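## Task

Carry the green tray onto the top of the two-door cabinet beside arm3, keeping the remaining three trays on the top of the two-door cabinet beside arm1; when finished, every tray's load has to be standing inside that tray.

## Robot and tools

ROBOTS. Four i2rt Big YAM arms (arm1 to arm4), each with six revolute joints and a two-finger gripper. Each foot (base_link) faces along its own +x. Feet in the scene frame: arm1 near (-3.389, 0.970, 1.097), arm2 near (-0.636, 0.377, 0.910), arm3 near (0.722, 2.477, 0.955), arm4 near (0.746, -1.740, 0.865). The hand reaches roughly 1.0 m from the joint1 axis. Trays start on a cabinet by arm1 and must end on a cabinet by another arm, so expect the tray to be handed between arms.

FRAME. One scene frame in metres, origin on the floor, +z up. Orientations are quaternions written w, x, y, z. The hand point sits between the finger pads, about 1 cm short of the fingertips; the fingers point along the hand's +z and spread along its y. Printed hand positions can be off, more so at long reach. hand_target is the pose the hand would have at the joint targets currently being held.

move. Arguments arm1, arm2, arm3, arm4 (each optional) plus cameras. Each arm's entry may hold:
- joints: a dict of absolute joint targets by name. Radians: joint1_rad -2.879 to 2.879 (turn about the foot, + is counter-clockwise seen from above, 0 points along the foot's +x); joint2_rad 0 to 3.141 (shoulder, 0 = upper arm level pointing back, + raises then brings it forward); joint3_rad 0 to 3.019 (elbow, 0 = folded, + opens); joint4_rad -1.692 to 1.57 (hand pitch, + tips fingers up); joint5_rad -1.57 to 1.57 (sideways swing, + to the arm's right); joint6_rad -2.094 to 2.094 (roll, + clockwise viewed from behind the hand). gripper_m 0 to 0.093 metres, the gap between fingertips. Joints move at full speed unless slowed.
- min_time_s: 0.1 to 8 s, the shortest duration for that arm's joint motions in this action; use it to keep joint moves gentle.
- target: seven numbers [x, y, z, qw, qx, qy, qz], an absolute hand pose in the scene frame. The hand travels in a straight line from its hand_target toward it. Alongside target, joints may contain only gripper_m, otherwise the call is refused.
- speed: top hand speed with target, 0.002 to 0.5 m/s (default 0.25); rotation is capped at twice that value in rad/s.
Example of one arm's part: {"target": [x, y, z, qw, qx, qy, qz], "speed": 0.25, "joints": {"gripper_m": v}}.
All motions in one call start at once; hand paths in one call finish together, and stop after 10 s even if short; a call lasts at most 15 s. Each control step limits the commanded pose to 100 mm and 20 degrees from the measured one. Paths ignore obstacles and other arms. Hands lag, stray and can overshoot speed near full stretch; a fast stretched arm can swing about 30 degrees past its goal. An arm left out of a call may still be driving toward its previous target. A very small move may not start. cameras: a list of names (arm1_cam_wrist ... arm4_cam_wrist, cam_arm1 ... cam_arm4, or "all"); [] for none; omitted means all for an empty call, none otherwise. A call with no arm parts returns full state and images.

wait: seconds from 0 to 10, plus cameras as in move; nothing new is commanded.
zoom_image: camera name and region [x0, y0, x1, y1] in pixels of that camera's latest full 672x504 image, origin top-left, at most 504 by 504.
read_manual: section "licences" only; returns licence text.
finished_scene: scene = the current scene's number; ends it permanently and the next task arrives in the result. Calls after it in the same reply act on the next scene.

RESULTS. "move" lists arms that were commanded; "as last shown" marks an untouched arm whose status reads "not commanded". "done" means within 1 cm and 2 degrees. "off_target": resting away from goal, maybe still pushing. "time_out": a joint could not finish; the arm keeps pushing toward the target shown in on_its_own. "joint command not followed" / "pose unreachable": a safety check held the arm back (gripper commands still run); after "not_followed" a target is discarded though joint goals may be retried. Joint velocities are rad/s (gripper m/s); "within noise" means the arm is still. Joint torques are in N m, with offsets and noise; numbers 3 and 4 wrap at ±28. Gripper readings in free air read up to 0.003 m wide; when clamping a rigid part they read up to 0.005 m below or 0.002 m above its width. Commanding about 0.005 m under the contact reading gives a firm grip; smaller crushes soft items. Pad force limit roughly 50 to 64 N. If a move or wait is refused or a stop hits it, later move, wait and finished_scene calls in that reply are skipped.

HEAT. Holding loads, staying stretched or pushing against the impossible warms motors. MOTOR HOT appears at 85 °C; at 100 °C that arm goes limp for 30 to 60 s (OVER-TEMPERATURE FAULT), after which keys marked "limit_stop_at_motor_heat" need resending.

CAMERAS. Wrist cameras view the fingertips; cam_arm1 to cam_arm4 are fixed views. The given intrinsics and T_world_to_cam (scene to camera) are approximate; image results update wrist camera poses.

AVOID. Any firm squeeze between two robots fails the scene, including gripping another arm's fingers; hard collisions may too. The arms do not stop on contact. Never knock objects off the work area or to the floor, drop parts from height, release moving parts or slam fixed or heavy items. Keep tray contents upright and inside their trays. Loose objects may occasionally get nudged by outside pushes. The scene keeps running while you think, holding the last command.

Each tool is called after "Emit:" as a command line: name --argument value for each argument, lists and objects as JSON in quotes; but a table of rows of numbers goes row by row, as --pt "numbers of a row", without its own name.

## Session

Emit:
move

Scene clock: 0.00 s.
Joint torques (N m): no reading
Heat: arm1: hottest gripper 24 °C; arm2: hottest joint1_rad 25 °C; arm3: hottest joint1_rad 26 °C; arm4: hottest joint1_rad 26 °C.
Joint velocities: within noise
arm1.joint_positions: joint1_rad=+0.692 joint2_rad=+0.648 joint3_rad=+1.429 joint4_rad=-1.398 joint5_rad=-0.136 joint6_rad=-0.701 gripper_m=+0.09396
arm1.joint_status: not commanded
arm1.hand: x=-3.5788 y=+0.8356 z=+1.6371 quat_wxyz=(+0.034, +0.700, +0.543, -0.463) (m; scene frame)
arm1.hand_target: x=-3.5770 y=+0.8369 z=+1.6464 quat_wxyz=(+0.033, +0.696, +0.540, -0.472) (m; scene frame)
arm1.hand_status: not commanded
arm2.joint_positions: joint1_rad=+0.046 joint2_rad=+0.608 joint3_rad=+1.378 joint4_rad=-1.614 joint5_rad=+0.231 joint6_rad=+0.021 gripper_m=+0.09396
arm2.joint_status: not commanded
arm2.hand: x=-0.8192 y=+0.4117 z=+1.3976 quat_wxyz=(-0.095, +0.928, -0.033, -0.359) (m; scene frame)
arm2.hand_target: x=-0.8179 y=+0.4118 z=+1.4085 quat_wxyz=(-0.094, +0.923, -0.034, -0.372) (m; scene frame)
arm2.hand_status: not commanded
arm3.joint_positions: joint1_rad=+0.827 joint2_rad=+0.635 joint3_rad=+1.493 joint4_rad=-1.192 joint5_rad=+0.128 joint6_rad=+0.670 gripper_m=+0.09396
arm3.joint_status: not commanded
arm3.hand: x=+0.7771 y=+2.7101 z=+1.5737 quat_wxyz=(-0.349, +0.256, -0.771, -0.466) (m; scene frame)
arm3.hand_target: x=+0.7762 y=+2.7061 z=+1.5858 quat_wxyz=(-0.354, +0.253, -0.764, -0.477) (m; scene frame)
arm3.hand_status: not commanded
arm4.joint_positions: joint1_rad=-0.546 joint2_rad=+0.615 joint3_rad=+1.544 joint4_rad=-1.256 joint5_rad=-0.261 joint6_rad=-0.380 gripper_m=+0.09396
arm4.joint_status: not commanded
arm4.hand: x=+0.8807 y=-1.9065 z=+1.4980 quat_wxyz=(-0.502, -0.207, -0.782, +0.305) (m; scene frame)
arm4.hand_target: x=+0.8787 y=-1.9030 z=+1.5070 quat_wxyz=(-0.508, -0.204, -0.777, +0.311) (m; scene frame)
arm4.hand_status: not commanded
pictures: arm1_cam_wrist, arm2_cam_wrist, arm3_cam_wrist, arm4_cam_wrist, cam_arm1, cam_arm2, cam_arm3, cam_arm4
camera_calibration:
arm1_cam_wrist: T_world_to_cam=[[-0.78865, 0.40523, 0.4624, -3.91809], [0.23878, 0.8949, -0.37701, 0.76132], [-0.56658, -0.18692, -0.80253, -0.4688]] pos_world=[-3.5374, 0.81881, 1.72254]
arm2_cam_wrist: T_world_to_cam=[[0.12606, 0.97314, 0.19266, -0.57357], [0.9503, -0.06272, -0.30497, 1.26797], [-0.28469, 0.22152, -0.93267, 1.06741]] pos_world=[-0.82876, 0.40123, 1.49274]
arm3_cam_wrist: T_world_to_cam=[[0.72173, -0.43423, -0.53902, 1.46427], [-0.69214, -0.44541, -0.56794, 2.67635], [0.00653, 0.78298, -0.62202, -1.05378]] pos_world=[0.80249, 2.65298, 1.6538]
arm4_cam_wrist: T_world_to_cam=[[-0.63116, -0.72385, 0.2787, -1.24344], [-0.64834, 0.2951, -0.70183, 2.22436], [0.42578, -0.62366, -0.65556, -0.49122]] pos_world=[0.86649, -1.86282, 1.58565]

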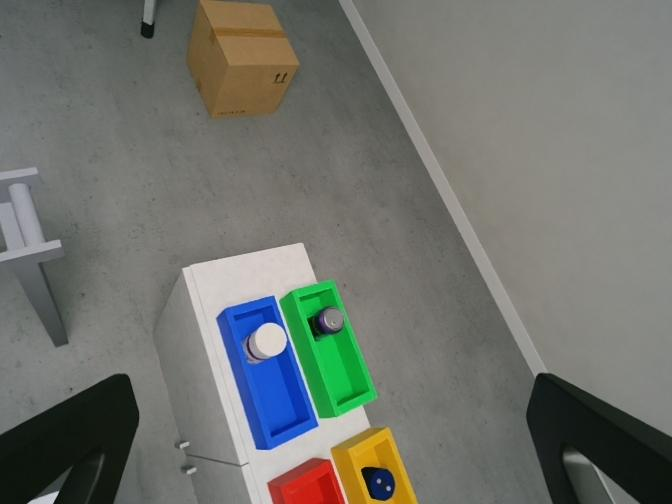

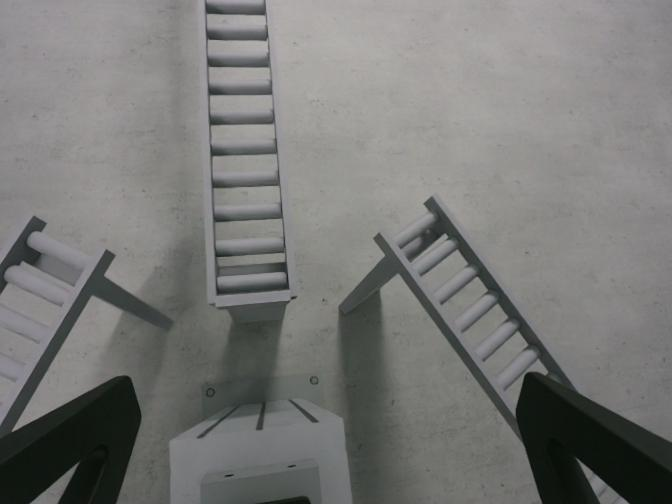

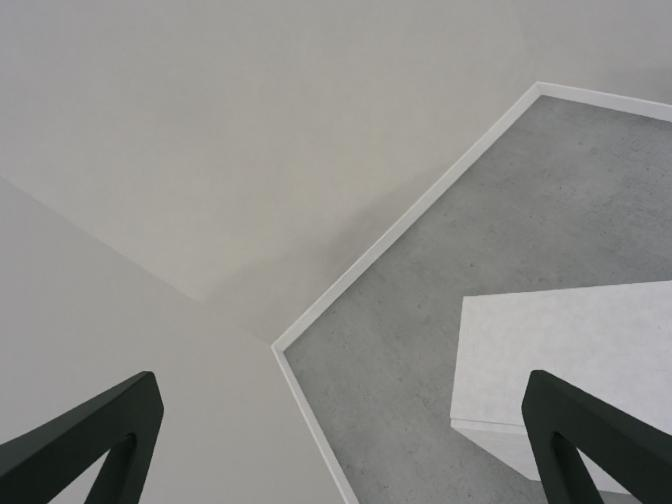

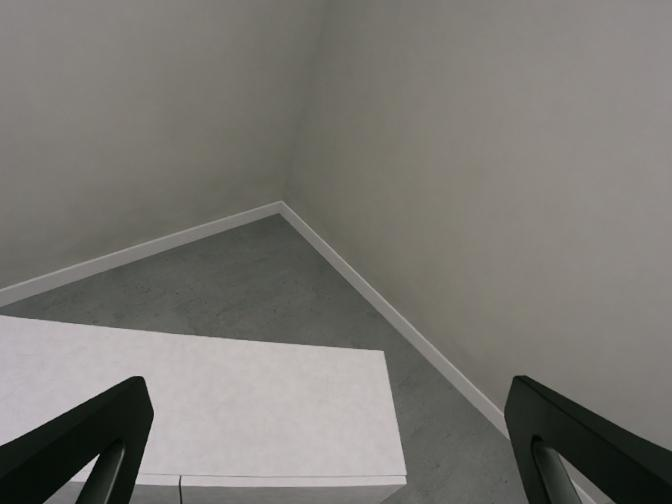

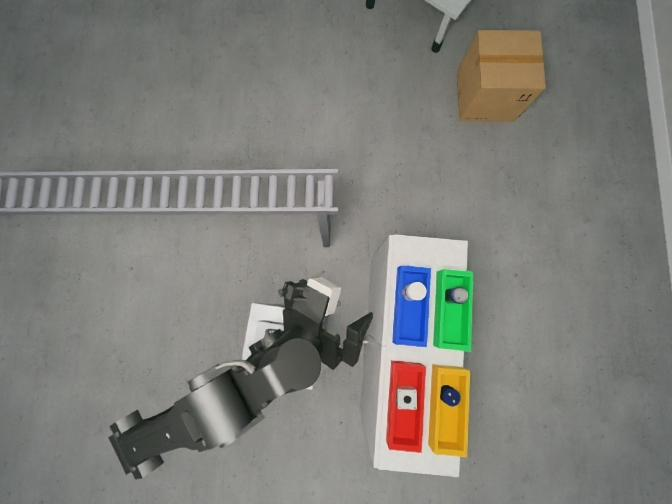

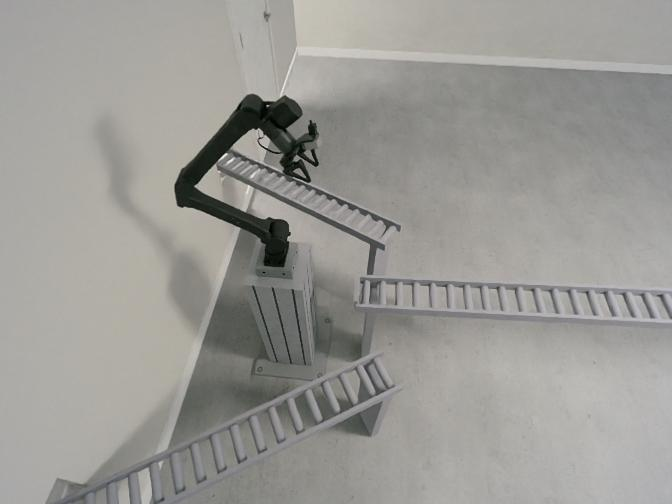

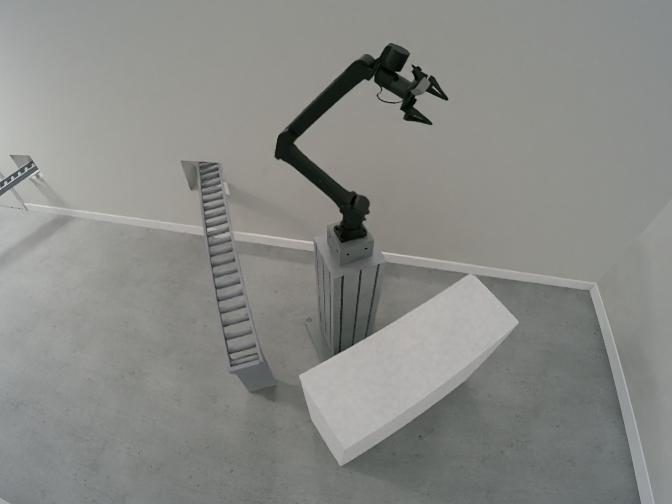

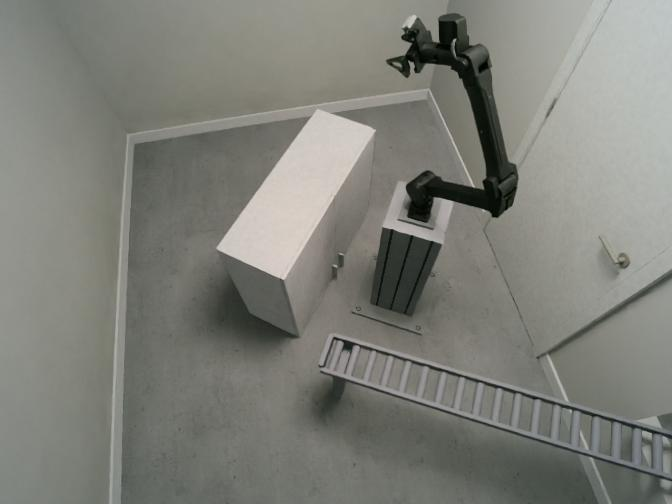

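Emit:
zoom_image --camera "cam_arm1" --region '[360, 220, 500, 380]'

Emit:
zoom_image --camera "arm1_cam_wrist" --region '[180, 230, 400, 460]'

Emit:
zoom_image --camera "arm2_cam_wrist" --region '[180, 160, 640, 504]'

Emit:
zoom_image --camera "cam_arm2" --region '[180, 330, 440, 504]'

Emit:
zoom_image --camera "cam_arm3" --region '[180, 140, 540, 480]'

Scaled by 3.150 from the camera's image (finer frame: 960x720).

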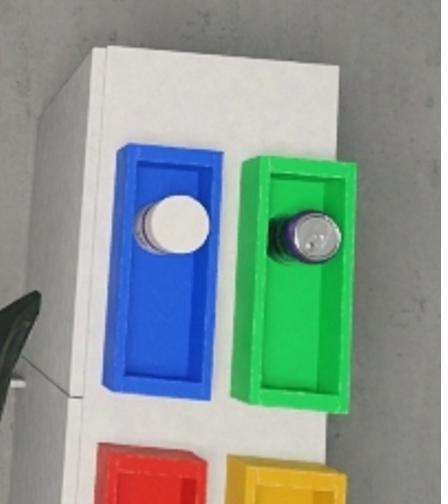

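Scaled by 2.191 from the camera's image (finer frame: 960x720).

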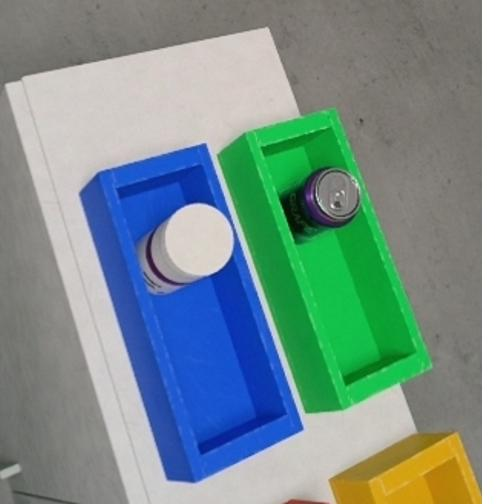

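Scaled by 1.096 from the camera's image (finer frame: 960x720).

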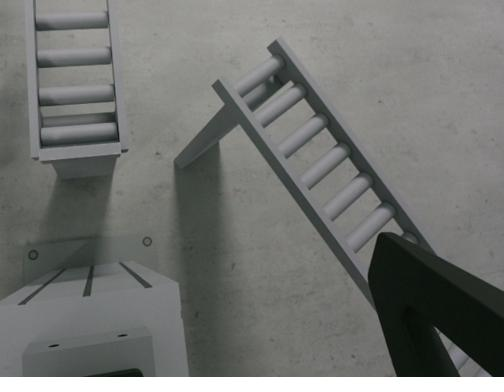

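Scaled by 1.938 from the camera's image (finer frame: 960x720).

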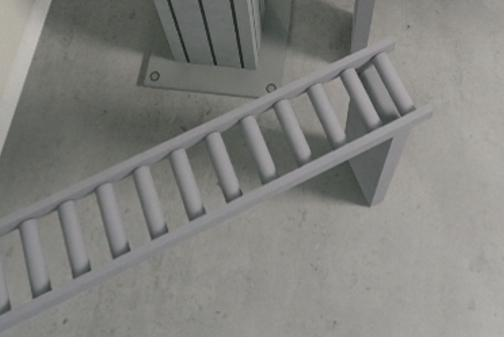

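Scaled by 1.400 from the camera's image (finer frame: 960x720).

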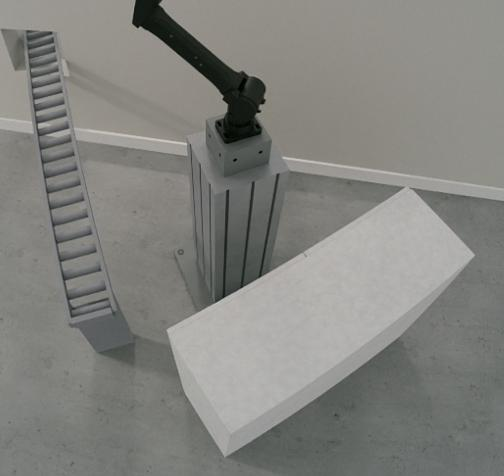

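Emit:
move --arm1 '{"target":[-4.088,0.852,1.02,0,0.6845,-0.729,0],"speed":0.4}' --arm2 '{"target":[-1.22,0.335,1.0,0,1,0,-0.02],"speed":0.4}' --arm3 '{"target":[1.03,2.05,0.95,0,0.966,0.2588,0],"speed":0.4}' --cameras '["arm1_cam_wrist","arm2_cam_wrist","arm3_cam_wrist","cam_arm1"]'

Scene clock: 13.63 s.
Joint torques (N m): arm1=[-0.73 -17.26 12.18 -0.35 -0.08 0.01] | arm2=[0.5 -15.74 11.85 0.16 -0.06 -0.11] | arm3=[1.67 -15.85 4.68 -1.96 0.51 -0.23] | arm4=[-0.73 2.78 8.83 2 -0.04 0.13]
Heat: arm1: hottest gripper 24 °C; arm2: hottest joint2_rad 26 °C; arm3: hottest joint1_rad 26 °C; arm4: hottest joint1_rad 26 °C.
move: arm1 moving; arm2 moving; arm3 moving
Joint velocities: arm1=[within noise] | arm2=[within noise] | arm3=[0.005 0.015 -0.125 -0.012 0.271 0.066 0] | arm4=[within noise]
arm1.joint_positions: joint1_rad=+0.318 joint2_rad=+2.414 joint3_rad=+2.005 joint4_rad=-1.159 joint5_rad=+0.020 joint6_rad=+1.797 gripper_m=+0.09397
arm1.joint_status: not commanded
arm1.hand: x=-4.0783 y=+0.8463 z=+1.0250 quat_wxyz=(-0.002, +0.691, -0.723, -0.001)
arm1.hand_target: x=-4.0875 y=+0.8523 z=+1.0201 quat_wxyz=(+0.000, +0.684, -0.729, +0.000)
arm1.hand_status: moving (0.012 m and 1.1 deg from the pose sent, 0.800 m and 170.4 deg at the start)
arm2.joint_positions: joint1_rad=+0.073 joint2_rad=+1.918 joint3_rad=+1.526 joint4_rad=-1.188 joint5_rad=+0.009 joint6_rad=+0.077 gripper_m=+0.09396
arm2.joint_status: not commanded
arm2.hand: x=-1.1992 y=+0.3416 z=+0.9841 quat_wxyz=(-0.003, +1.000, -0.005, +0.000)
arm2.hand_target: x=-1.2188 y=+0.3349 z=+1.0003 quat_wxyz=(+0.000, +1.000, +0.000, -0.020)
arm2.hand_status: moving (0.027 m and 2.4 deg from the pose sent, 0.570 m and 41.6 deg at the start)
arm3.joint_positions: joint1_rad=-1.182 joint2_rad=+2.378 joint3_rad=+1.464 joint4_rad=-1.679 joint5_rad=+1.485 joint6_rad=-2.104 gripper_m=+0.09399
arm3.joint_status: not commanded
arm3.hand: x=+1.0288 y=+2.0452 z=+0.9560 quat_wxyz=(+0.651, +0.679, -0.256, -0.223)
arm3.hand_target: x=+1.0302 y=+2.0504 z=+0.9498 quat_wxyz=(+0.656, +0.684, -0.219, -0.232)
arm3.hand_status: moving (0.008 m and 107.7 deg from the pose sent, 0.943 m and 174.5 deg at the start; pose on its path clipped on 253 of 270 steps; a joint's target at an end of its range on 168 of 270 steps)
arm4: as last shown
arm1_cam_wrist: T_world_to_cam=[[0.99932, -0.03639, 0.00593, 4.10018], [-0.03551, -0.90669, 0.4203, 0.22902], [-0.00992, -0.42022, -0.90737, 1.33421]] pos_world=[-4.07602, 0.91753, 1.09006]
arm2_cam_wrist: T_world_to_cam=[[-0.01964, 0.99922, 0.03425, -0.40544], [0.9075, 0.00344, 0.42004, 0.71123], [0.4196, 0.03933, -0.90686, 1.47057]] pos_world=[-1.27046, 0.34484, 1.04873]
arm3_cam_wrist: T_world_to_cam=[[0.05619, 0.02465, -0.99812, 0.84611], [0.96652, -0.25204, 0.04818, -0.48741], [-0.25038, -0.9674, -0.03799, 2.36687]] pos_world=[1.01616, 2.14601, 0.95791]

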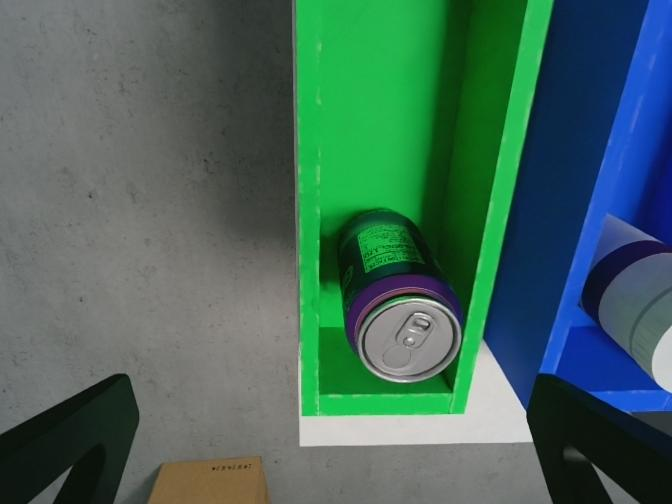

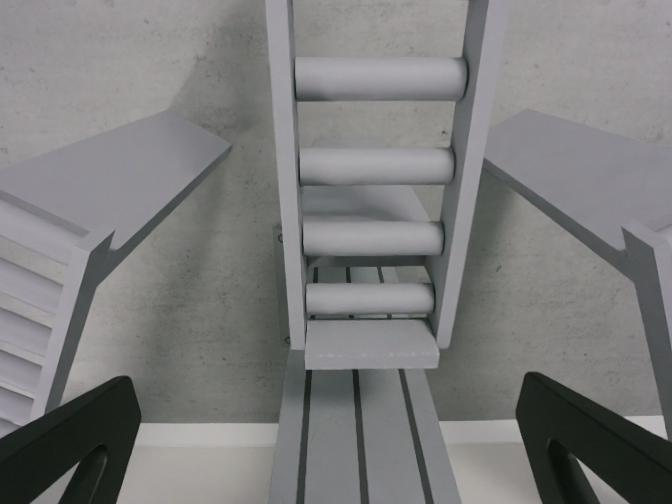

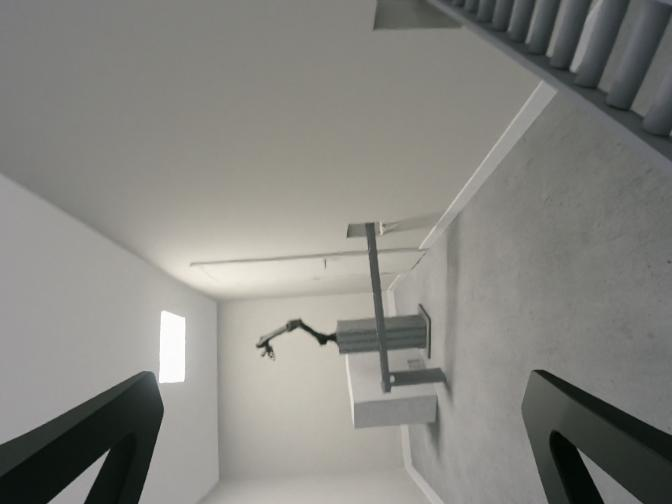

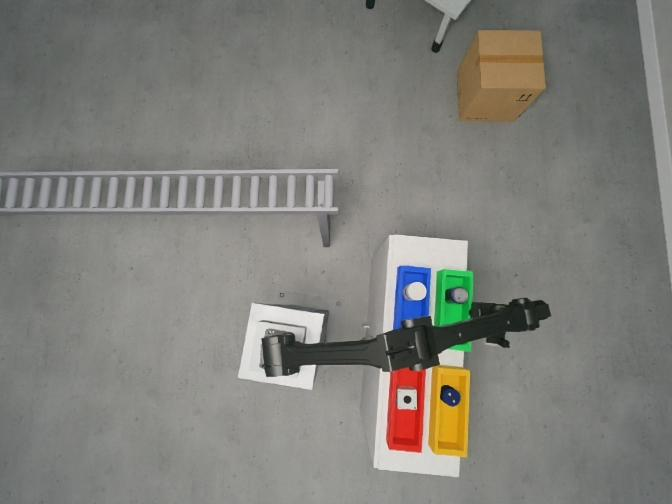

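Emit:
move --arm1 '{"target":[-4.110,0.832,0.90,0,0.6845,-0.729,0],"speed":0.2,"joints":{"gripper_m":0.07}}' --arm3 '{"joints":{"joint1_rad":-1.2,"joint2_rad":1.9,"joint3_rad":1.4,"joint4_rad":-1.08,"joint5_rad":0,"joint6_rad":1.6},"min_time_s":3.5}' --cameras '["arm1_cam_wrist","arm3_cam_wrist"]'

Scene clock: 19.17 s.
Joint torques (N m): arm1=[0.79 -18.9 11.59 -0.32 -0.06 0.01] | arm2=[0.5 -15.74 11.85 0.16 -0.06 -0.11] | arm3=[0.5 -16.67 8.49 0.76 0.06 0.05] | arm4=[-0.73 2.84 8.81 2 -0.04 0.13]
Heat: arm1: hottest joint3_rad 24 °C; arm2: hottest joint3_rad 27 °C; arm3: hottest joint1_rad 26 °C; arm4: hottest joint1_rad 26 °C.
move: arm1 done; arm3 done
Joint velocities: within noise
arm1.joint_positions: joint1_rad=+0.318 joint2_rad=+2.685 joint3_rad=+2.193 joint4_rad=-1.083 joint5_rad=+0.019 joint6_rad=+1.816 gripper_m=+0.07008
arm1.joint_status: all done
arm1.hand: x=-4.1033 y=+0.8396 z=+0.9016 quat_wxyz=(-0.004, +0.684, -0.729, +0.001)
arm1.hand_target: x=-4.1096 y=+0.8322 z=+0.9001 quat_wxyz=(+0.000, +0.685, -0.729, +0.000)
arm1.hand_status: done (0.010 m and 0.5 deg from the pose sent, 0.130 m and 1.1 deg at the start)
arm2, arm4: as last shown
arm3.joint_positions: joint1_rad=-1.190 joint2_rad=+1.917 joint3_rad=+1.397 joint4_rad=-1.092 joint5_rad=+0.002 joint6_rad=+1.588 gripper_m=+0.09402
arm3.joint_status: all done
arm3.hand: x=+1.1550 y=+2.1619 z=+0.9892 quat_wxyz=(+0.013, -0.895, -0.447, +0.003)
arm3.hand_target: x=+1.1568 y=+2.1545 z=+0.9989 quat_wxyz=(-0.001, -0.899, -0.437, -0.005)
arm3.hand_status: not commanded
arm1_cam_wrist: T_world_to_cam=[[0.99839, -0.05531, 0.01269, 4.1316], [-0.05553, -0.90624, 0.41911, 0.19241], [-0.01168, -0.41914, -0.90785, 1.21147]] pos_world=[-4.10011, 0.91064, 0.96676]
arm3_cam_wrist: T_world_to_cam=[[-0.80036, 0.5989, 0.02727, -0.39726], [0.55059, 0.71627, 0.42872, -2.57099], [0.23723, 0.35814, -0.90302, -0.0605]] pos_world=[1.11196, 2.10112, 1.05844]

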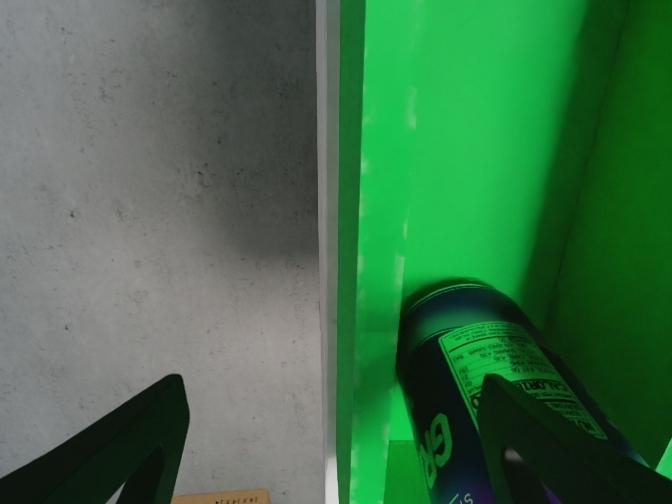

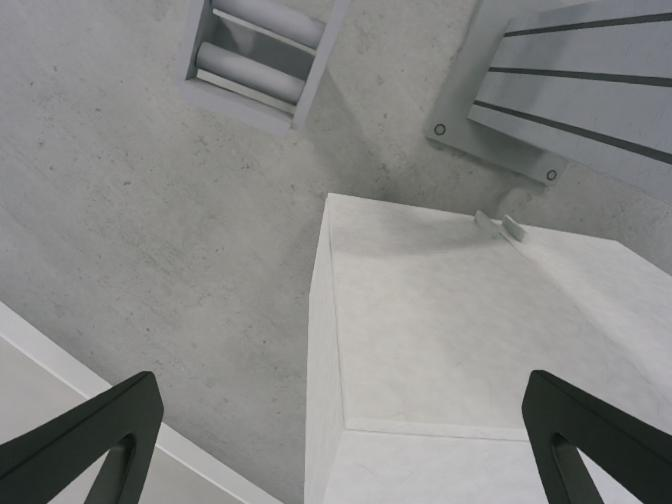

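Emit:
move --arm1 '{"target":[-4.093,0.826,0.86,0,0.6845,-0.729,0],"speed":0.15}' --cameras '["arm1_cam_wrist"]'

Scene clock: 20.83 s.
Joint torques (N m): arm1=[1.49 -18.37 7.9 0.64 -0.05 0.01] | arm2=[0.5 -15.68 11.84 0.16 -0.06 -0.11] | arm3=[0.32 -16.56 8.51 0.79 0.05 0.05] | arm4=[-0.73 2.78 8.81 2 -0.04 0.13]
Heat: arm1: hottest joint3_rad 24 °C; arm2: hottest joint3_rad 28 °C; arm3: hottest joint1_rad 26 °C; arm4: hottest joint1_rad 26 °C.
move: arm1 off_target
Joint velocities: within noise
arm1.joint_positions: joint1_rad=+0.320 joint2_rad=+2.703 joint3_rad=+2.163 joint4_rad=-1.011 joint5_rad=+0.019 joint6_rad=+1.828 gripper_m=+0.07008
arm1.joint_status: not commanded
arm1.hand: x=-4.1013 y=+0.8376 z=+0.8787 quat_wxyz=(+0.006, +0.681, -0.732, -0.005)
arm1.hand_target: x=-4.0924 y=+0.8263 z=+0.8605 quat_wxyz=(+0.000, +0.685, -0.729, +0.000)
arm1.hand_status: off_target (0.024 m and 1.0 deg from the pose sent, 0.045 m and 0.5 deg at the start)
arm2, arm3, arm4: as last shown
arm3.joint_positions: joint1_rad=-1.190 joint2_rad=+1.917 joint3_rad=+1.397 joint4_rad=-1.092 joint5_rad=+0.002 joint6_rad=+1.589 gripper_m=+0.09402
arm1_cam_wrist: T_world_to_cam=[[0.99787, -0.06447, -0.01033, 4.15557], [-0.05401, -0.90391, 0.4243, 0.20011], [-0.03669, -0.42284, -0.90546, 1.08825]] pos_world=[-4.09597, 0.90896, 0.94337]

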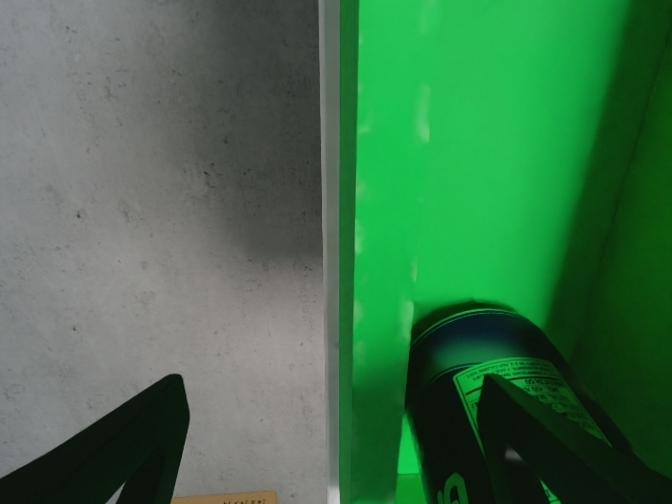

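Emit:
move --arm1 '{"target":[-4.083,0.822,0.85,0,0.6845,-0.729,0],"speed":0.15}' --cameras '["arm1_cam_wrist"]'

Scene clock: 22.47 s.
Joint torques (N m): arm1=[1.85 -18.55 7.05 0.72 -0.04 0.05] | arm2=[0.44 -15.68 11.85 0.17 -0.06 -0.11] | arm3=[0.26 -16.62 8.44 0.8 0.05 0.04] | arm4=[-0.73 2.78 8.83 2 -0.04 0.13]
Heat: arm1: hottest joint3_rad 24 °C; arm2: hottest joint3_rad 28 °C; arm3: hottest joint1_rad 26 °C; arm4: hottest joint1_rad 26 °C.
move: arm1 off_target
Joint velocities: within noise
arm1.joint_positions: joint1_rad=+0.323 joint2_rad=+2.703 joint3_rad=+2.125 joint4_rad=-0.973 joint5_rad=+0.019 joint6_rad=+1.832 gripper_m=+0.07007
arm1.joint_status: not commanded
arm1.hand: x=-4.0934 y=+0.8366 z=+0.8667 quat_wxyz=(+0.006, +0.680, -0.733, -0.005)
arm1.hand_target: x=-4.0825 y=+0.8224 z=+0.8504 quat_wxyz=(+0.000, +0.685, -0.729, +0.000)
arm1.hand_status: off_target (0.024 m and 1.1 deg from the pose sent, 0.037 m and 1.1 deg at the start)
arm2, arm3, arm4: as last shown
arm1_cam_wrist: T_world_to_cam=[[0.99779, -0.06563, -0.01043, 4.14824], [-0.05501, -0.90381, 0.42438, 0.20046], [-0.03728, -0.42287, -0.90542, 1.07481]] pos_world=[-4.08797, 0.90796, 0.93137]

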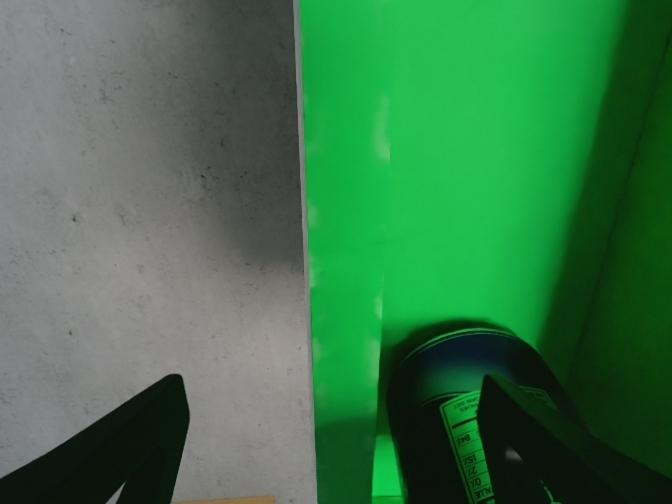

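Emit:
move --arm1 '{"target":[-4.082,0.822,0.806,0,0.6845,-0.729,0],"speed":0.12}' --cameras '["arm1_cam_wrist"]'

Scene clock: 24.13 s.
Joint torques (N m): arm1=[1.61 -17.08 10.63 0.24 -0.3 0] | arm2=[0.44 -15.68 11.86 0.16 -0.06 -0.11] | arm3=[0.32 -16.56 8.51 0.77 0.05 0.04] | arm4=[-0.73 2.78 8.81 2 -0.04 0.13]
Heat: arm1: hottest joint3_rad 24 °C; arm2: hottest joint3_rad 28 °C; arm3: hottest joint1_rad 26 °C; arm4: hottest joint1_rad 26 °C.
move: arm1 off_target
Joint velocities: within noise
arm1.joint_positions: joint1_rad=+0.325 joint2_rad=+2.771 joint3_rad=+2.132 joint4_rad=-0.927 joint5_rad=+0.025 joint6_rad=+1.836 gripper_m=+0.07007
arm1.joint_status: not commanded
arm1.hand: x=-4.0818 y=+0.8378 z=+0.8217 quat_wxyz=(-0.002, +0.680, -0.734, -0.004)
arm1.hand_target: x=-4.0811 y=+0.8224 z=+0.8068 quat_wxyz=(+0.000, +0.685, -0.729, +0.000)
arm1.hand_status: off_target (0.022 m and 0.9 deg from the pose sent, 0.063 m and 1.1 deg at the start)
arm2, arm3, arm4: as last shown
arm1_cam_wrist: T_world_to_cam=[[0.99768, -0.06802, 0.00281, 4.12704], [-0.06303, -0.90735, 0.41563, 0.19864], [-0.02573, -0.41484, -0.90953, 1.07892]] pos_world=[-4.07719, 0.90855, 0.88717]

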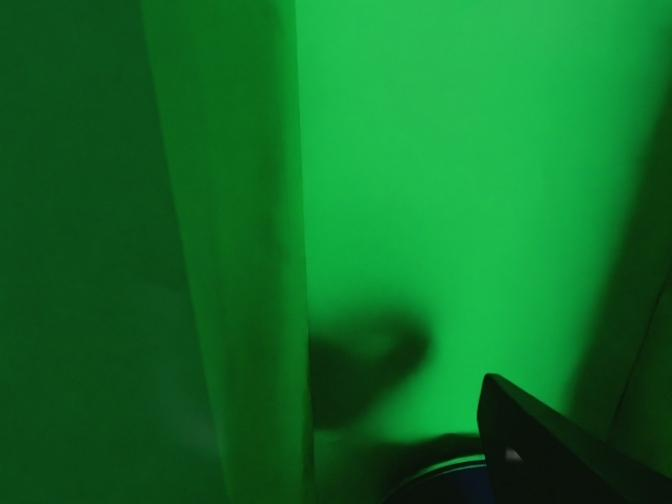

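Emit:
wait --seconds 0.1 --cameras '["cam_arm1"]'

Emit:
zoom_image --camera "cam_arm1" --region '[380, 230, 560, 380]'

Scene clock: 24.93 s.
Joint torques (N m): arm1=[1.61 -17.08 10.65 0.23 -0.3 -0.01] | arm2=[0.5 -15.68 11.85 0.16 -0.06 -0.11] | arm3=[0.44 -16.67 8.51 0.77 0.06 0.04] | arm4=[-0.73 2.84 8.81 2 -0.04 0.13]
Heat: arm1: hottest joint3_rad 24 °C; arm2: hottest joint3_rad 29 °C; arm3: hottest joint1_rad 26 °C; arm4: hottest joint1_rad 26 °C.
Joint velocities: within noise
arm1.joint_positions: joint1_rad=+0.325 joint2_rad=+2.771 joint3_rad=+2.132 joint4_rad=-0.927 joint5_rad=+0.025 joint6_rad=+1.837 gripper_m=+0.07007
arm1.joint_status: not commanded
arm1.hand: x=-4.0818 y=+0.8378 z=+0.8217 quat_wxyz=(-0.002, +0.679, -0.734, -0.004)
arm1.hand_target: x=-4.0811 y=+0.8224 z=+0.8068 quat_wxyz=(+0.000, +0.684, -0.729, +0.000)
arm1.hand_status: off_target (0.022 m and 0.9 deg from the pose sent, 0.063 m and 1.1 deg at the start)
arm2.joint_positions: joint1_rad=+0.073 joint2_rad=+1.918 joint3_rad=+1.526 joint4_rad=-1.188 joint5_rad=+0.009 joint6_rad=+0.077 gripper_m=+0.09396
arm2.joint_status: not commanded
arm2.hand: x=-1.1992 y=+0.3416 z=+0.9841 quat_wxyz=(-0.003, +1.000, -0.005, +0.000)
arm2.hand_target: x=-1.2188 y=+0.3349 z=+1.0003 quat_wxyz=(+0.000, +1.000, +0.000, -0.020)
arm2.hand_status: not commanded
arm3.joint_positions: joint1_rad=-1.190 joint2_rad=+1.917 joint3_rad=+1.397 joint4_rad=-1.092 joint5_rad=+0.002 joint6_rad=+1.589 gripper_m=+0.09402
arm3.joint_status: not commanded
arm3.hand: x=+1.1550 y=+2.1619 z=+0.9892 quat_wxyz=(+0.013, -0.895, -0.447, +0.003)
arm3.hand_target: x=+1.1568 y=+2.1545 z=+0.9989 quat_wxyz=(-0.001, -0.899, -0.437, -0.005)
arm3.hand_status: not commanded
arm4.joint_positions: joint1_rad=-0.546 joint2_rad=+0.615 joint3_rad=+1.544 joint4_rad=-1.256 joint5_rad=-0.261 joint6_rad=-0.380 gripper_m=+0.09396
arm4.joint_status: not commanded
arm4.hand: x=+0.8807 y=-1.9065 z=+1.4980 quat_wxyz=(-0.502, -0.207, -0.782, +0.305)
arm4.hand_target: x=+0.8787 y=-1.9030 z=+1.5070 quat_wxyz=(-0.508, -0.204, -0.777, +0.311)
arm4.hand_status: not commanded
wait: 0.10 s; at rest from the start

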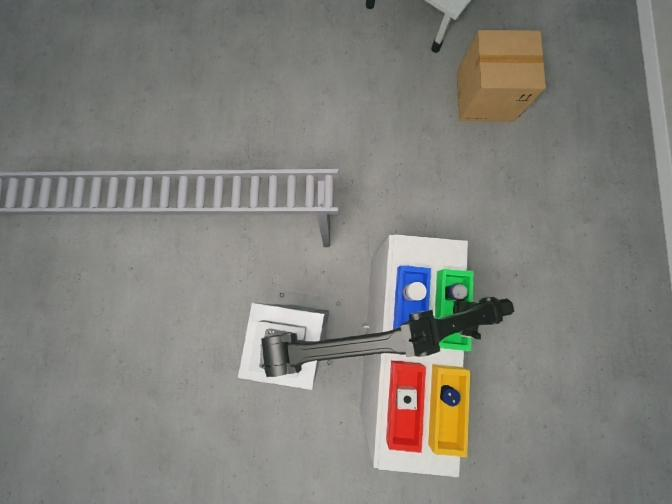

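Scaled by 2.800 from the camera's image (finer frame: 960x720).

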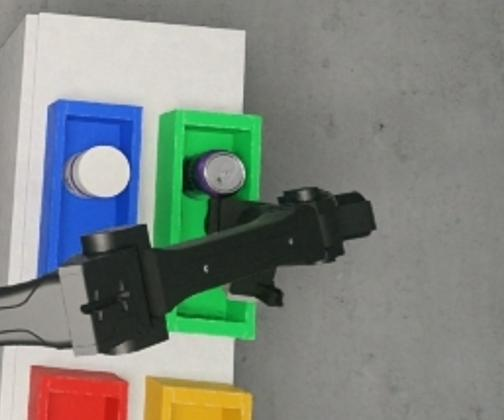

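Emit:
move --arm1 '{"target":[-4.096,0.822,0.806,0,0.6845,-0.729,0],"speed":0.12}' --cameras '["arm1_cam_wrist"]'

Scene clock: 27.13 s.
Joint torques (N m): arm1=[1.32 -17.44 11.03 -0.24 -0.27 -0.06] | arm2=[0.5 -15.74 11.85 0.16 -0.06 -0.11] | arm3=[0.38 -16.5 8.49 0.73 0.05 0.05] | arm4=[-0.73 2.84 8.81 2 -0.04 0.13]
Heat: arm1: hottest joint3_rad 24 °C; arm2: hottest joint3_rad 29 °C; arm3: hottest joint1_rad 26 °C; arm4: hottest joint1_rad 26 °C.
move: arm1 off_target
Joint velocities: within noise
arm1.joint_positions: joint1_rad=+0.325 joint2_rad=+2.813 joint3_rad=+2.227 joint4_rad=-0.971 joint5_rad=+0.025 joint6_rad=+1.837 gripper_m=+0.07007
arm1.joint_status: not commanded
arm1.hand: x=-4.0979 y=+0.8346 z=+0.8222 quat_wxyz=(+0.001, +0.679, -0.734, -0.006)
arm1.hand_target: x=-4.0950 y=+0.8224 z=+0.8064 quat_wxyz=(+0.000, +0.684, -0.729, +0.000)
arm1.hand_status: off_target (0.021 m and 1.0 deg from the pose sent, 0.026 m and 0.9 deg at the start)
arm2, arm3, arm4: as last shown
arm1_cam_wrist: T_world_to_cam=[[0.99763, -0.06862, -0.00513, 4.14966], [-0.06019, -0.90634, 0.41823, 0.20317], [-0.03335, -0.41693, -0.90833, 1.04706]] pos_world=[-4.09268, 0.90545, 0.88737]

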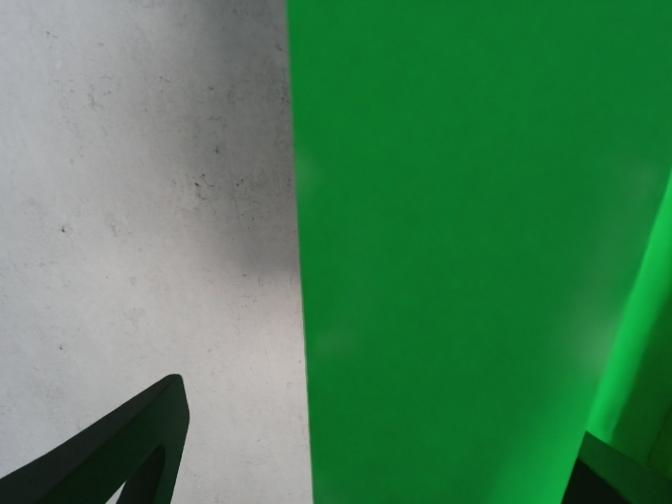

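Emit:
move --arm1 '{"joints":{"gripper_m":0.006}}' --cameras '["arm1_cam_wrist"]'

Emit:
move --arm1 '{"target":[-4.097,0.822,0.87,0,0.6845,-0.729,0],"speed":0.08}' --cameras '["arm1_cam_wrist","cam_arm1"]'

Emit:
zoom_image --camera "cam_arm1" --region '[380, 230, 560, 380]'

Scene clock: 28.60 s.
Joint torques (N m): arm1=[1.32 -17.44 10.73 0.13 -0.18 -0.05] | arm2=[0.5 -15.68 11.85 0.16 -0.06 -0.11] | arm3=[0.38 -16.67 8.46 0.75 0.06 0.04] | arm4=[-0.73 2.84 8.83 2 -0.04 0.13]
Heat: arm1: hottest joint3_rad 24 °C; arm2: hottest joint3_rad 29 °C; arm3: hottest joint1_rad 26 °C; arm4: hottest joint1_rad 26 °C.
move: arm1 off_target
Joint velocities: within noise
arm1.joint_positions: joint1_rad=+0.326 joint2_rad=+2.814 joint3_rad=+2.230 joint4_rad=-0.976 joint5_rad=+0.022 joint6_rad=+1.836 gripper_m=+0.01248
arm1.joint_status: gripper_m off_target (ended at +0.01251, target +0.00600)
arm1.hand: x=-4.0976 y=+0.8337 z=+0.8225 quat_wxyz=(+0.001, +0.680, -0.733, -0.004)
arm1.hand_target: x=-4.0949 y=+0.8222 z=+0.8064 quat_wxyz=(+0.000, +0.685, -0.729, +0.000)
arm1.hand_status: not commanded
arm2, arm3, arm4: as last shown
arm1_cam_wrist: T_world_to_cam=[[0.99775, -0.067, -0.00203, 4.14589], [-0.05996, -0.90571, 0.41963, 0.20158], [-0.02995, -0.41856, -0.90769, 1.06176]] pos_world=[-4.09268, 0.90475, 0.88757]

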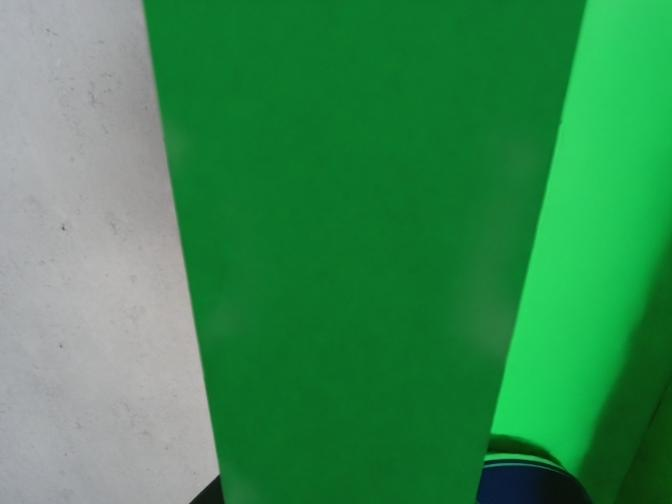

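Scene clock: 30.00 s.
Joint torques (N m): arm1=[1.38 -24.12 8.21 -0.83 -0.17 -0.04] | arm2=[0.5 -15.68 11.85 0.16 -0.06 -0.11] | arm3=[0.44 -16.44 8.53 0.72 0.07 0.05] | arm4=[-0.73 2.84 8.81 2 -0.05 0.13]
Heat: arm1: hottest joint2_rad 24 °C; arm2: hottest joint3_rad 30 °C; arm3: hottest joint1_rad 26 °C; arm4: hottest joint1_rad 26 °C.
move: arm1 off_target
Joint velocities: within noise
arm1.joint_positions: joint1_rad=+0.326 joint2_rad=+2.784 joint3_rad=+2.178 joint4_rad=-1.006 joint5_rad=+0.022 joint6_rad=+1.836 gripper_m=+0.01248
arm1.joint_status: not commanded
arm1.hand: x=-4.0786 y=+0.8373 z=+0.8275 quat_wxyz=(-0.021, +0.680, -0.733, +0.010)
arm1.hand_target: x=-4.0964 y=+0.8220 z=+0.8689 quat_wxyz=(+0.000, +0.685, -0.729, +0.000)
arm1.hand_status: off_target (0.049 m and 2.7 deg from the pose sent, 0.049 m and 0.9 deg at the start)
arm2, arm3, arm4: as last shown
arm1_cam_wrist: T_world_to_cam=[[0.99659, -0.06676, 0.04841, 4.08053], [-0.08073, -0.9095, 0.40778, 0.13214], [0.0168, -0.4103, -0.91179, 1.25549]] pos_world=[-4.07706, 0.90774, 0.89334]

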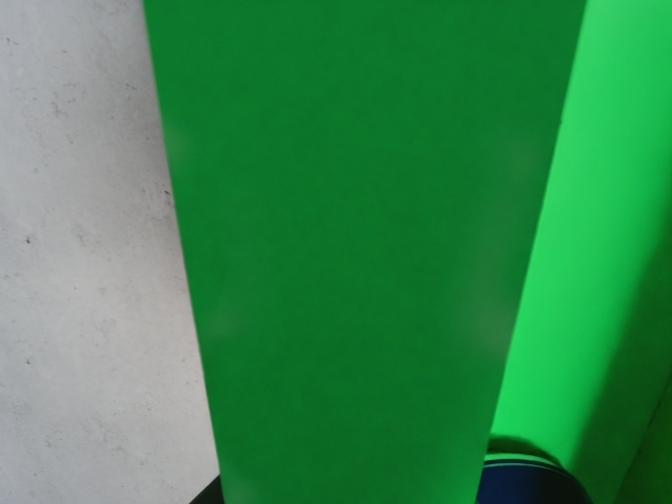

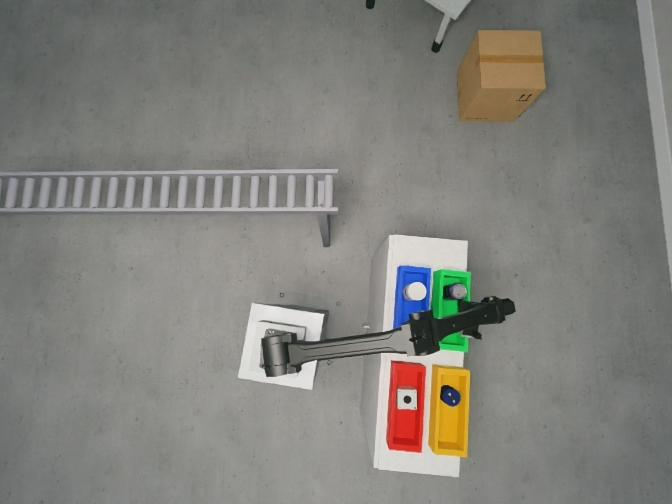

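Scaled by 2.800 from the camera's image (finer frame: 960x720).

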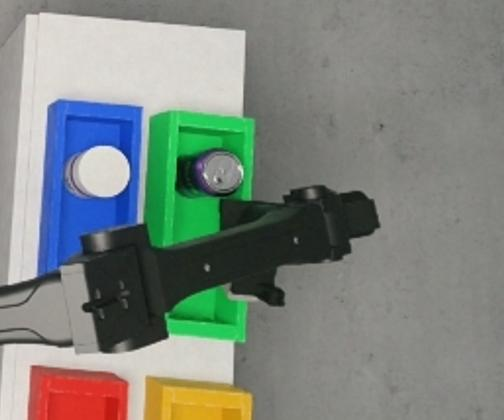

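Emit:
move --arm1 '{"target":[-4.125,0.820,0.93,0.02,0.684,-0.729,-0.02],"speed":0.08}' --cameras '["cam_arm1","arm1_cam_wrist"]'

Emit:
zoom_image --camera "cam_arm1" --region '[380, 230, 560, 380]'

Scene clock: 31.73 s.
Joint torques (N m): arm1=[1.38 -24.59 11.92 -0.79 -0.15 -0.04] | arm2=[0.5 -15.68 11.85 0.14 -0.06 -0.11] | arm3=[0.32 -16.62 8.46 0.77 0.06 0.05] | arm4=[-0.73 2.84 8.81 2 -0.04 0.13]
Heat: arm1: hottest joint2_rad 24 °C; arm2: hottest joint3_rad 30 °C; arm3: hottest joint1_rad 26 °C; arm4: hottest joint1_rad 26 °C.
move: arm1 off_target
Joint velocities: within noise
arm1.joint_positions: joint1_rad=+0.326 joint2_rad=+2.714 joint3_rad=+2.177 joint4_rad=-1.057 joint5_rad=+0.035 joint6_rad=+1.836 gripper_m=+0.01248
arm1.joint_status: not commanded
arm1.hand: x=-4.0920 y=+0.8378 z=+0.8755 quat_wxyz=(-0.017, +0.680, -0.733, +0.000)
arm1.hand_target: x=-4.1224 y=+0.8203 z=+0.9301 quat_wxyz=(+0.020, +0.684, -0.729, -0.020)
arm1.hand_status: off_target (0.066 m and 4.8 deg from the pose sent, 0.114 m and 5.9 deg at the start)
arm2, arm3, arm4: as last shown
pictures: arm1_cam_wrist, cam_arm1
arm1_cam_wrist: T_world_to_cam=[[0.99737, -0.06694, 0.02778, 4.11306], [-0.07246, -0.91328, 0.40085, 0.15502], [-0.00146, -0.4018, -0.91572, 1.2213]] pos_world=[-4.08923, 0.90762, 0.94196]

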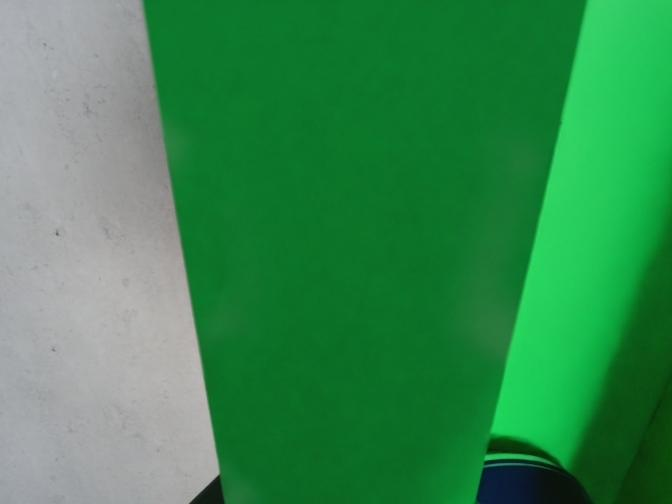

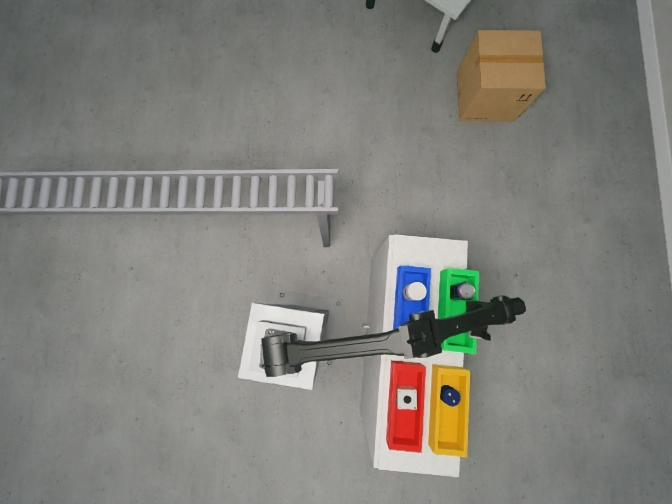

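Scaled by 2.800 from the camera's image (finer frame: 960x720).

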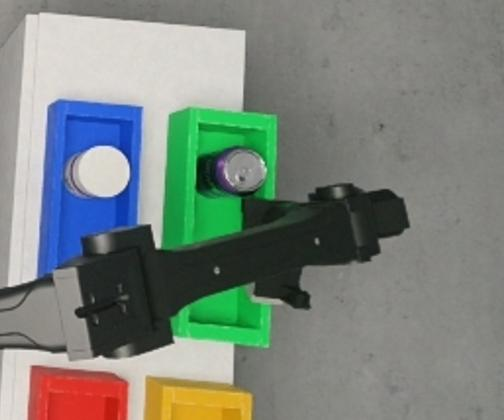

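Emit:
move --arm1 '{"target":[-4.07,0.82,1.14,0.02,0.684,-0.729,-0.02],"speed":0.18}'

Emit:
move --arm1 '{"target":[-3.92,0.52,1.15,0.02,0.866,-0.5,-0.02],"speed":0.2}'

Emit:
move --arm1 '{"target":[-3.66,0.36,1.14,0.025,0.966,-0.26,-0.015],"speed":0.2}' --cameras '["cam_arm1"]'

Emit:
zoom_image --camera "cam_arm1" --region '[260, 100, 480, 280]'

Scene clock: 35.67 s.
Joint torques (N m): arm1=[1.44 -21.25 10.37 -0.55 -0.16 -0.01] | arm2=[0.5 -15.74 11.85 0.14 -0.06 -0.11] | arm3=[0.38 -16.73 8.5 0.77 0.05 0.04] | arm4=[-0.73 2.84 8.81 2 -0.04 0.13]
Heat: arm1: hottest joint2_rad 25 °C; arm2: hottest joint3_rad 31 °C; arm3: hottest joint1_rad 26 °C; arm4: hottest joint1_rad 26 °C.
move: arm1 off_target
Joint velocities: within noise
arm1.joint_positions: joint1_rad=+0.345 joint2_rad=+2.285 joint3_rad=+1.989 joint4_rad=-1.257 joint5_rad=+0.036 joint6_rad=+1.853 gripper_m=+0.01248
arm1.joint_status: not commanded
arm1.hand: x=-4.0659 y=+0.8338 z=+1.1063 quat_wxyz=(+0.000, +0.680, -0.733, -0.012)
arm1.hand_target: x=-4.0695 y=+0.8203 z=+1.1396 quat_wxyz=(+0.020, +0.684, -0.729, -0.020)
arm1.hand_status: off_target (0.037 m and 2.5 deg from the pose sent, 0.266 m and 4.8 deg at the start)
arm2, arm3, arm4: as last shown
pictures: none

Scene clock: 38.40 s.
Joint torques (N m): arm1=[-0.15 -19.37 15.19 -0.72 -0.19 -0.17] | arm2=[0.5 -15.74 11.85 0.16 -0.06 -0.11] | arm3=[0.38 -16.62 8.51 0.73 0.06 0.05] | arm4=[-0.73 2.84 8.81 1.99 -0.05 0.13]
Heat: arm1: hottest joint2_rad 25 °C; arm2: hottest joint3_rad 31 °C; arm3: hottest joint1_rad 26 °C; arm4: hottest joint1_rad 26 °C.
move: arm1 off_target
Joint velocities: within noise
arm1.joint_positions: joint1_rad=+0.855 joint2_rad=+2.255 joint3_rad=+1.943 joint4_rad=-1.276 joint5_rad=+0.048 joint6_rad=+1.770 gripper_m=+0.01248
arm1.joint_status: not commanded
arm1.hand: x=-3.9007 y=+0.5336 z=+1.1155 quat_wxyz=(-0.012, +0.865, -0.501, -0.013)
arm1.hand_target: x=-3.9184 y=+0.5215 z=+1.1505 quat_wxyz=(+0.021, +0.866, -0.500, -0.020)
arm1.hand_status: off_target (0.042 m and 3.7 deg from the pose sent, 0.349 m and 34.3 deg at the start)
arm2, arm3, arm4: as last shown
pictures: none

Scene clock: 40.63 s.
Joint torques (N m): arm1=[-0.38 -19.6 12.45 -0.23 -0.18 -0.16] | arm2=[0.5 -15.68 11.84 0.16 -0.06 -0.11] | arm3=[0.38 -16.62 8.49 0.8 0.07 0.04] | arm4=[-0.73 2.84 8.81 2 -0.04 0.13]
Heat: arm1: hottest joint2_rad 25 °C; arm2: hottest joint3_rad 31 °C; arm3: hottest joint1_rad 26 °C; arm4: hottest joint1_rad 26 °C.
move: arm1 off_target
Joint velocities: within noise
arm1.joint_positions: joint1_rad=+1.304 joint2_rad=+2.204 joint3_rad=+1.817 joint4_rad=-1.202 joint5_rad=+0.043 joint6_rad=+1.696 gripper_m=+0.01248
arm1.joint_status: not commanded
arm1.hand: x=-3.6502 y=+0.3756 z=+1.1072 quat_wxyz=(-0.006, +0.965, -0.261, -0.014)
arm1.hand_target: x=-3.6594 y=+0.3613 z=+1.1401 quat_wxyz=(+0.025, +0.965, -0.260, -0.015)
arm1.hand_status: off_target (0.038 m and 3.6 deg from the pose sent, 0.298 m and 30.3 deg at the start)
arm2, arm3, arm4: as last shown

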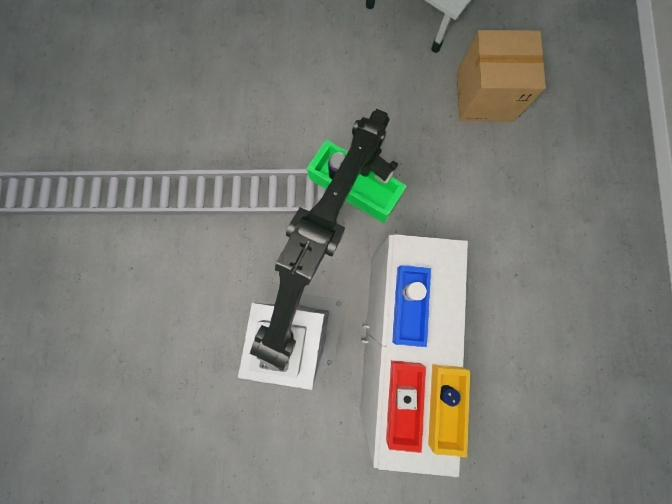

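Scaled by 2.291 from the camera's image (finer frame: 960x720).

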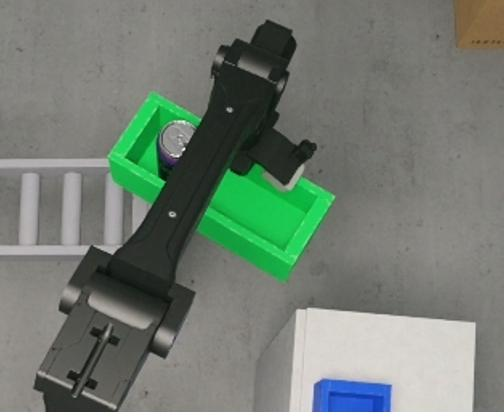

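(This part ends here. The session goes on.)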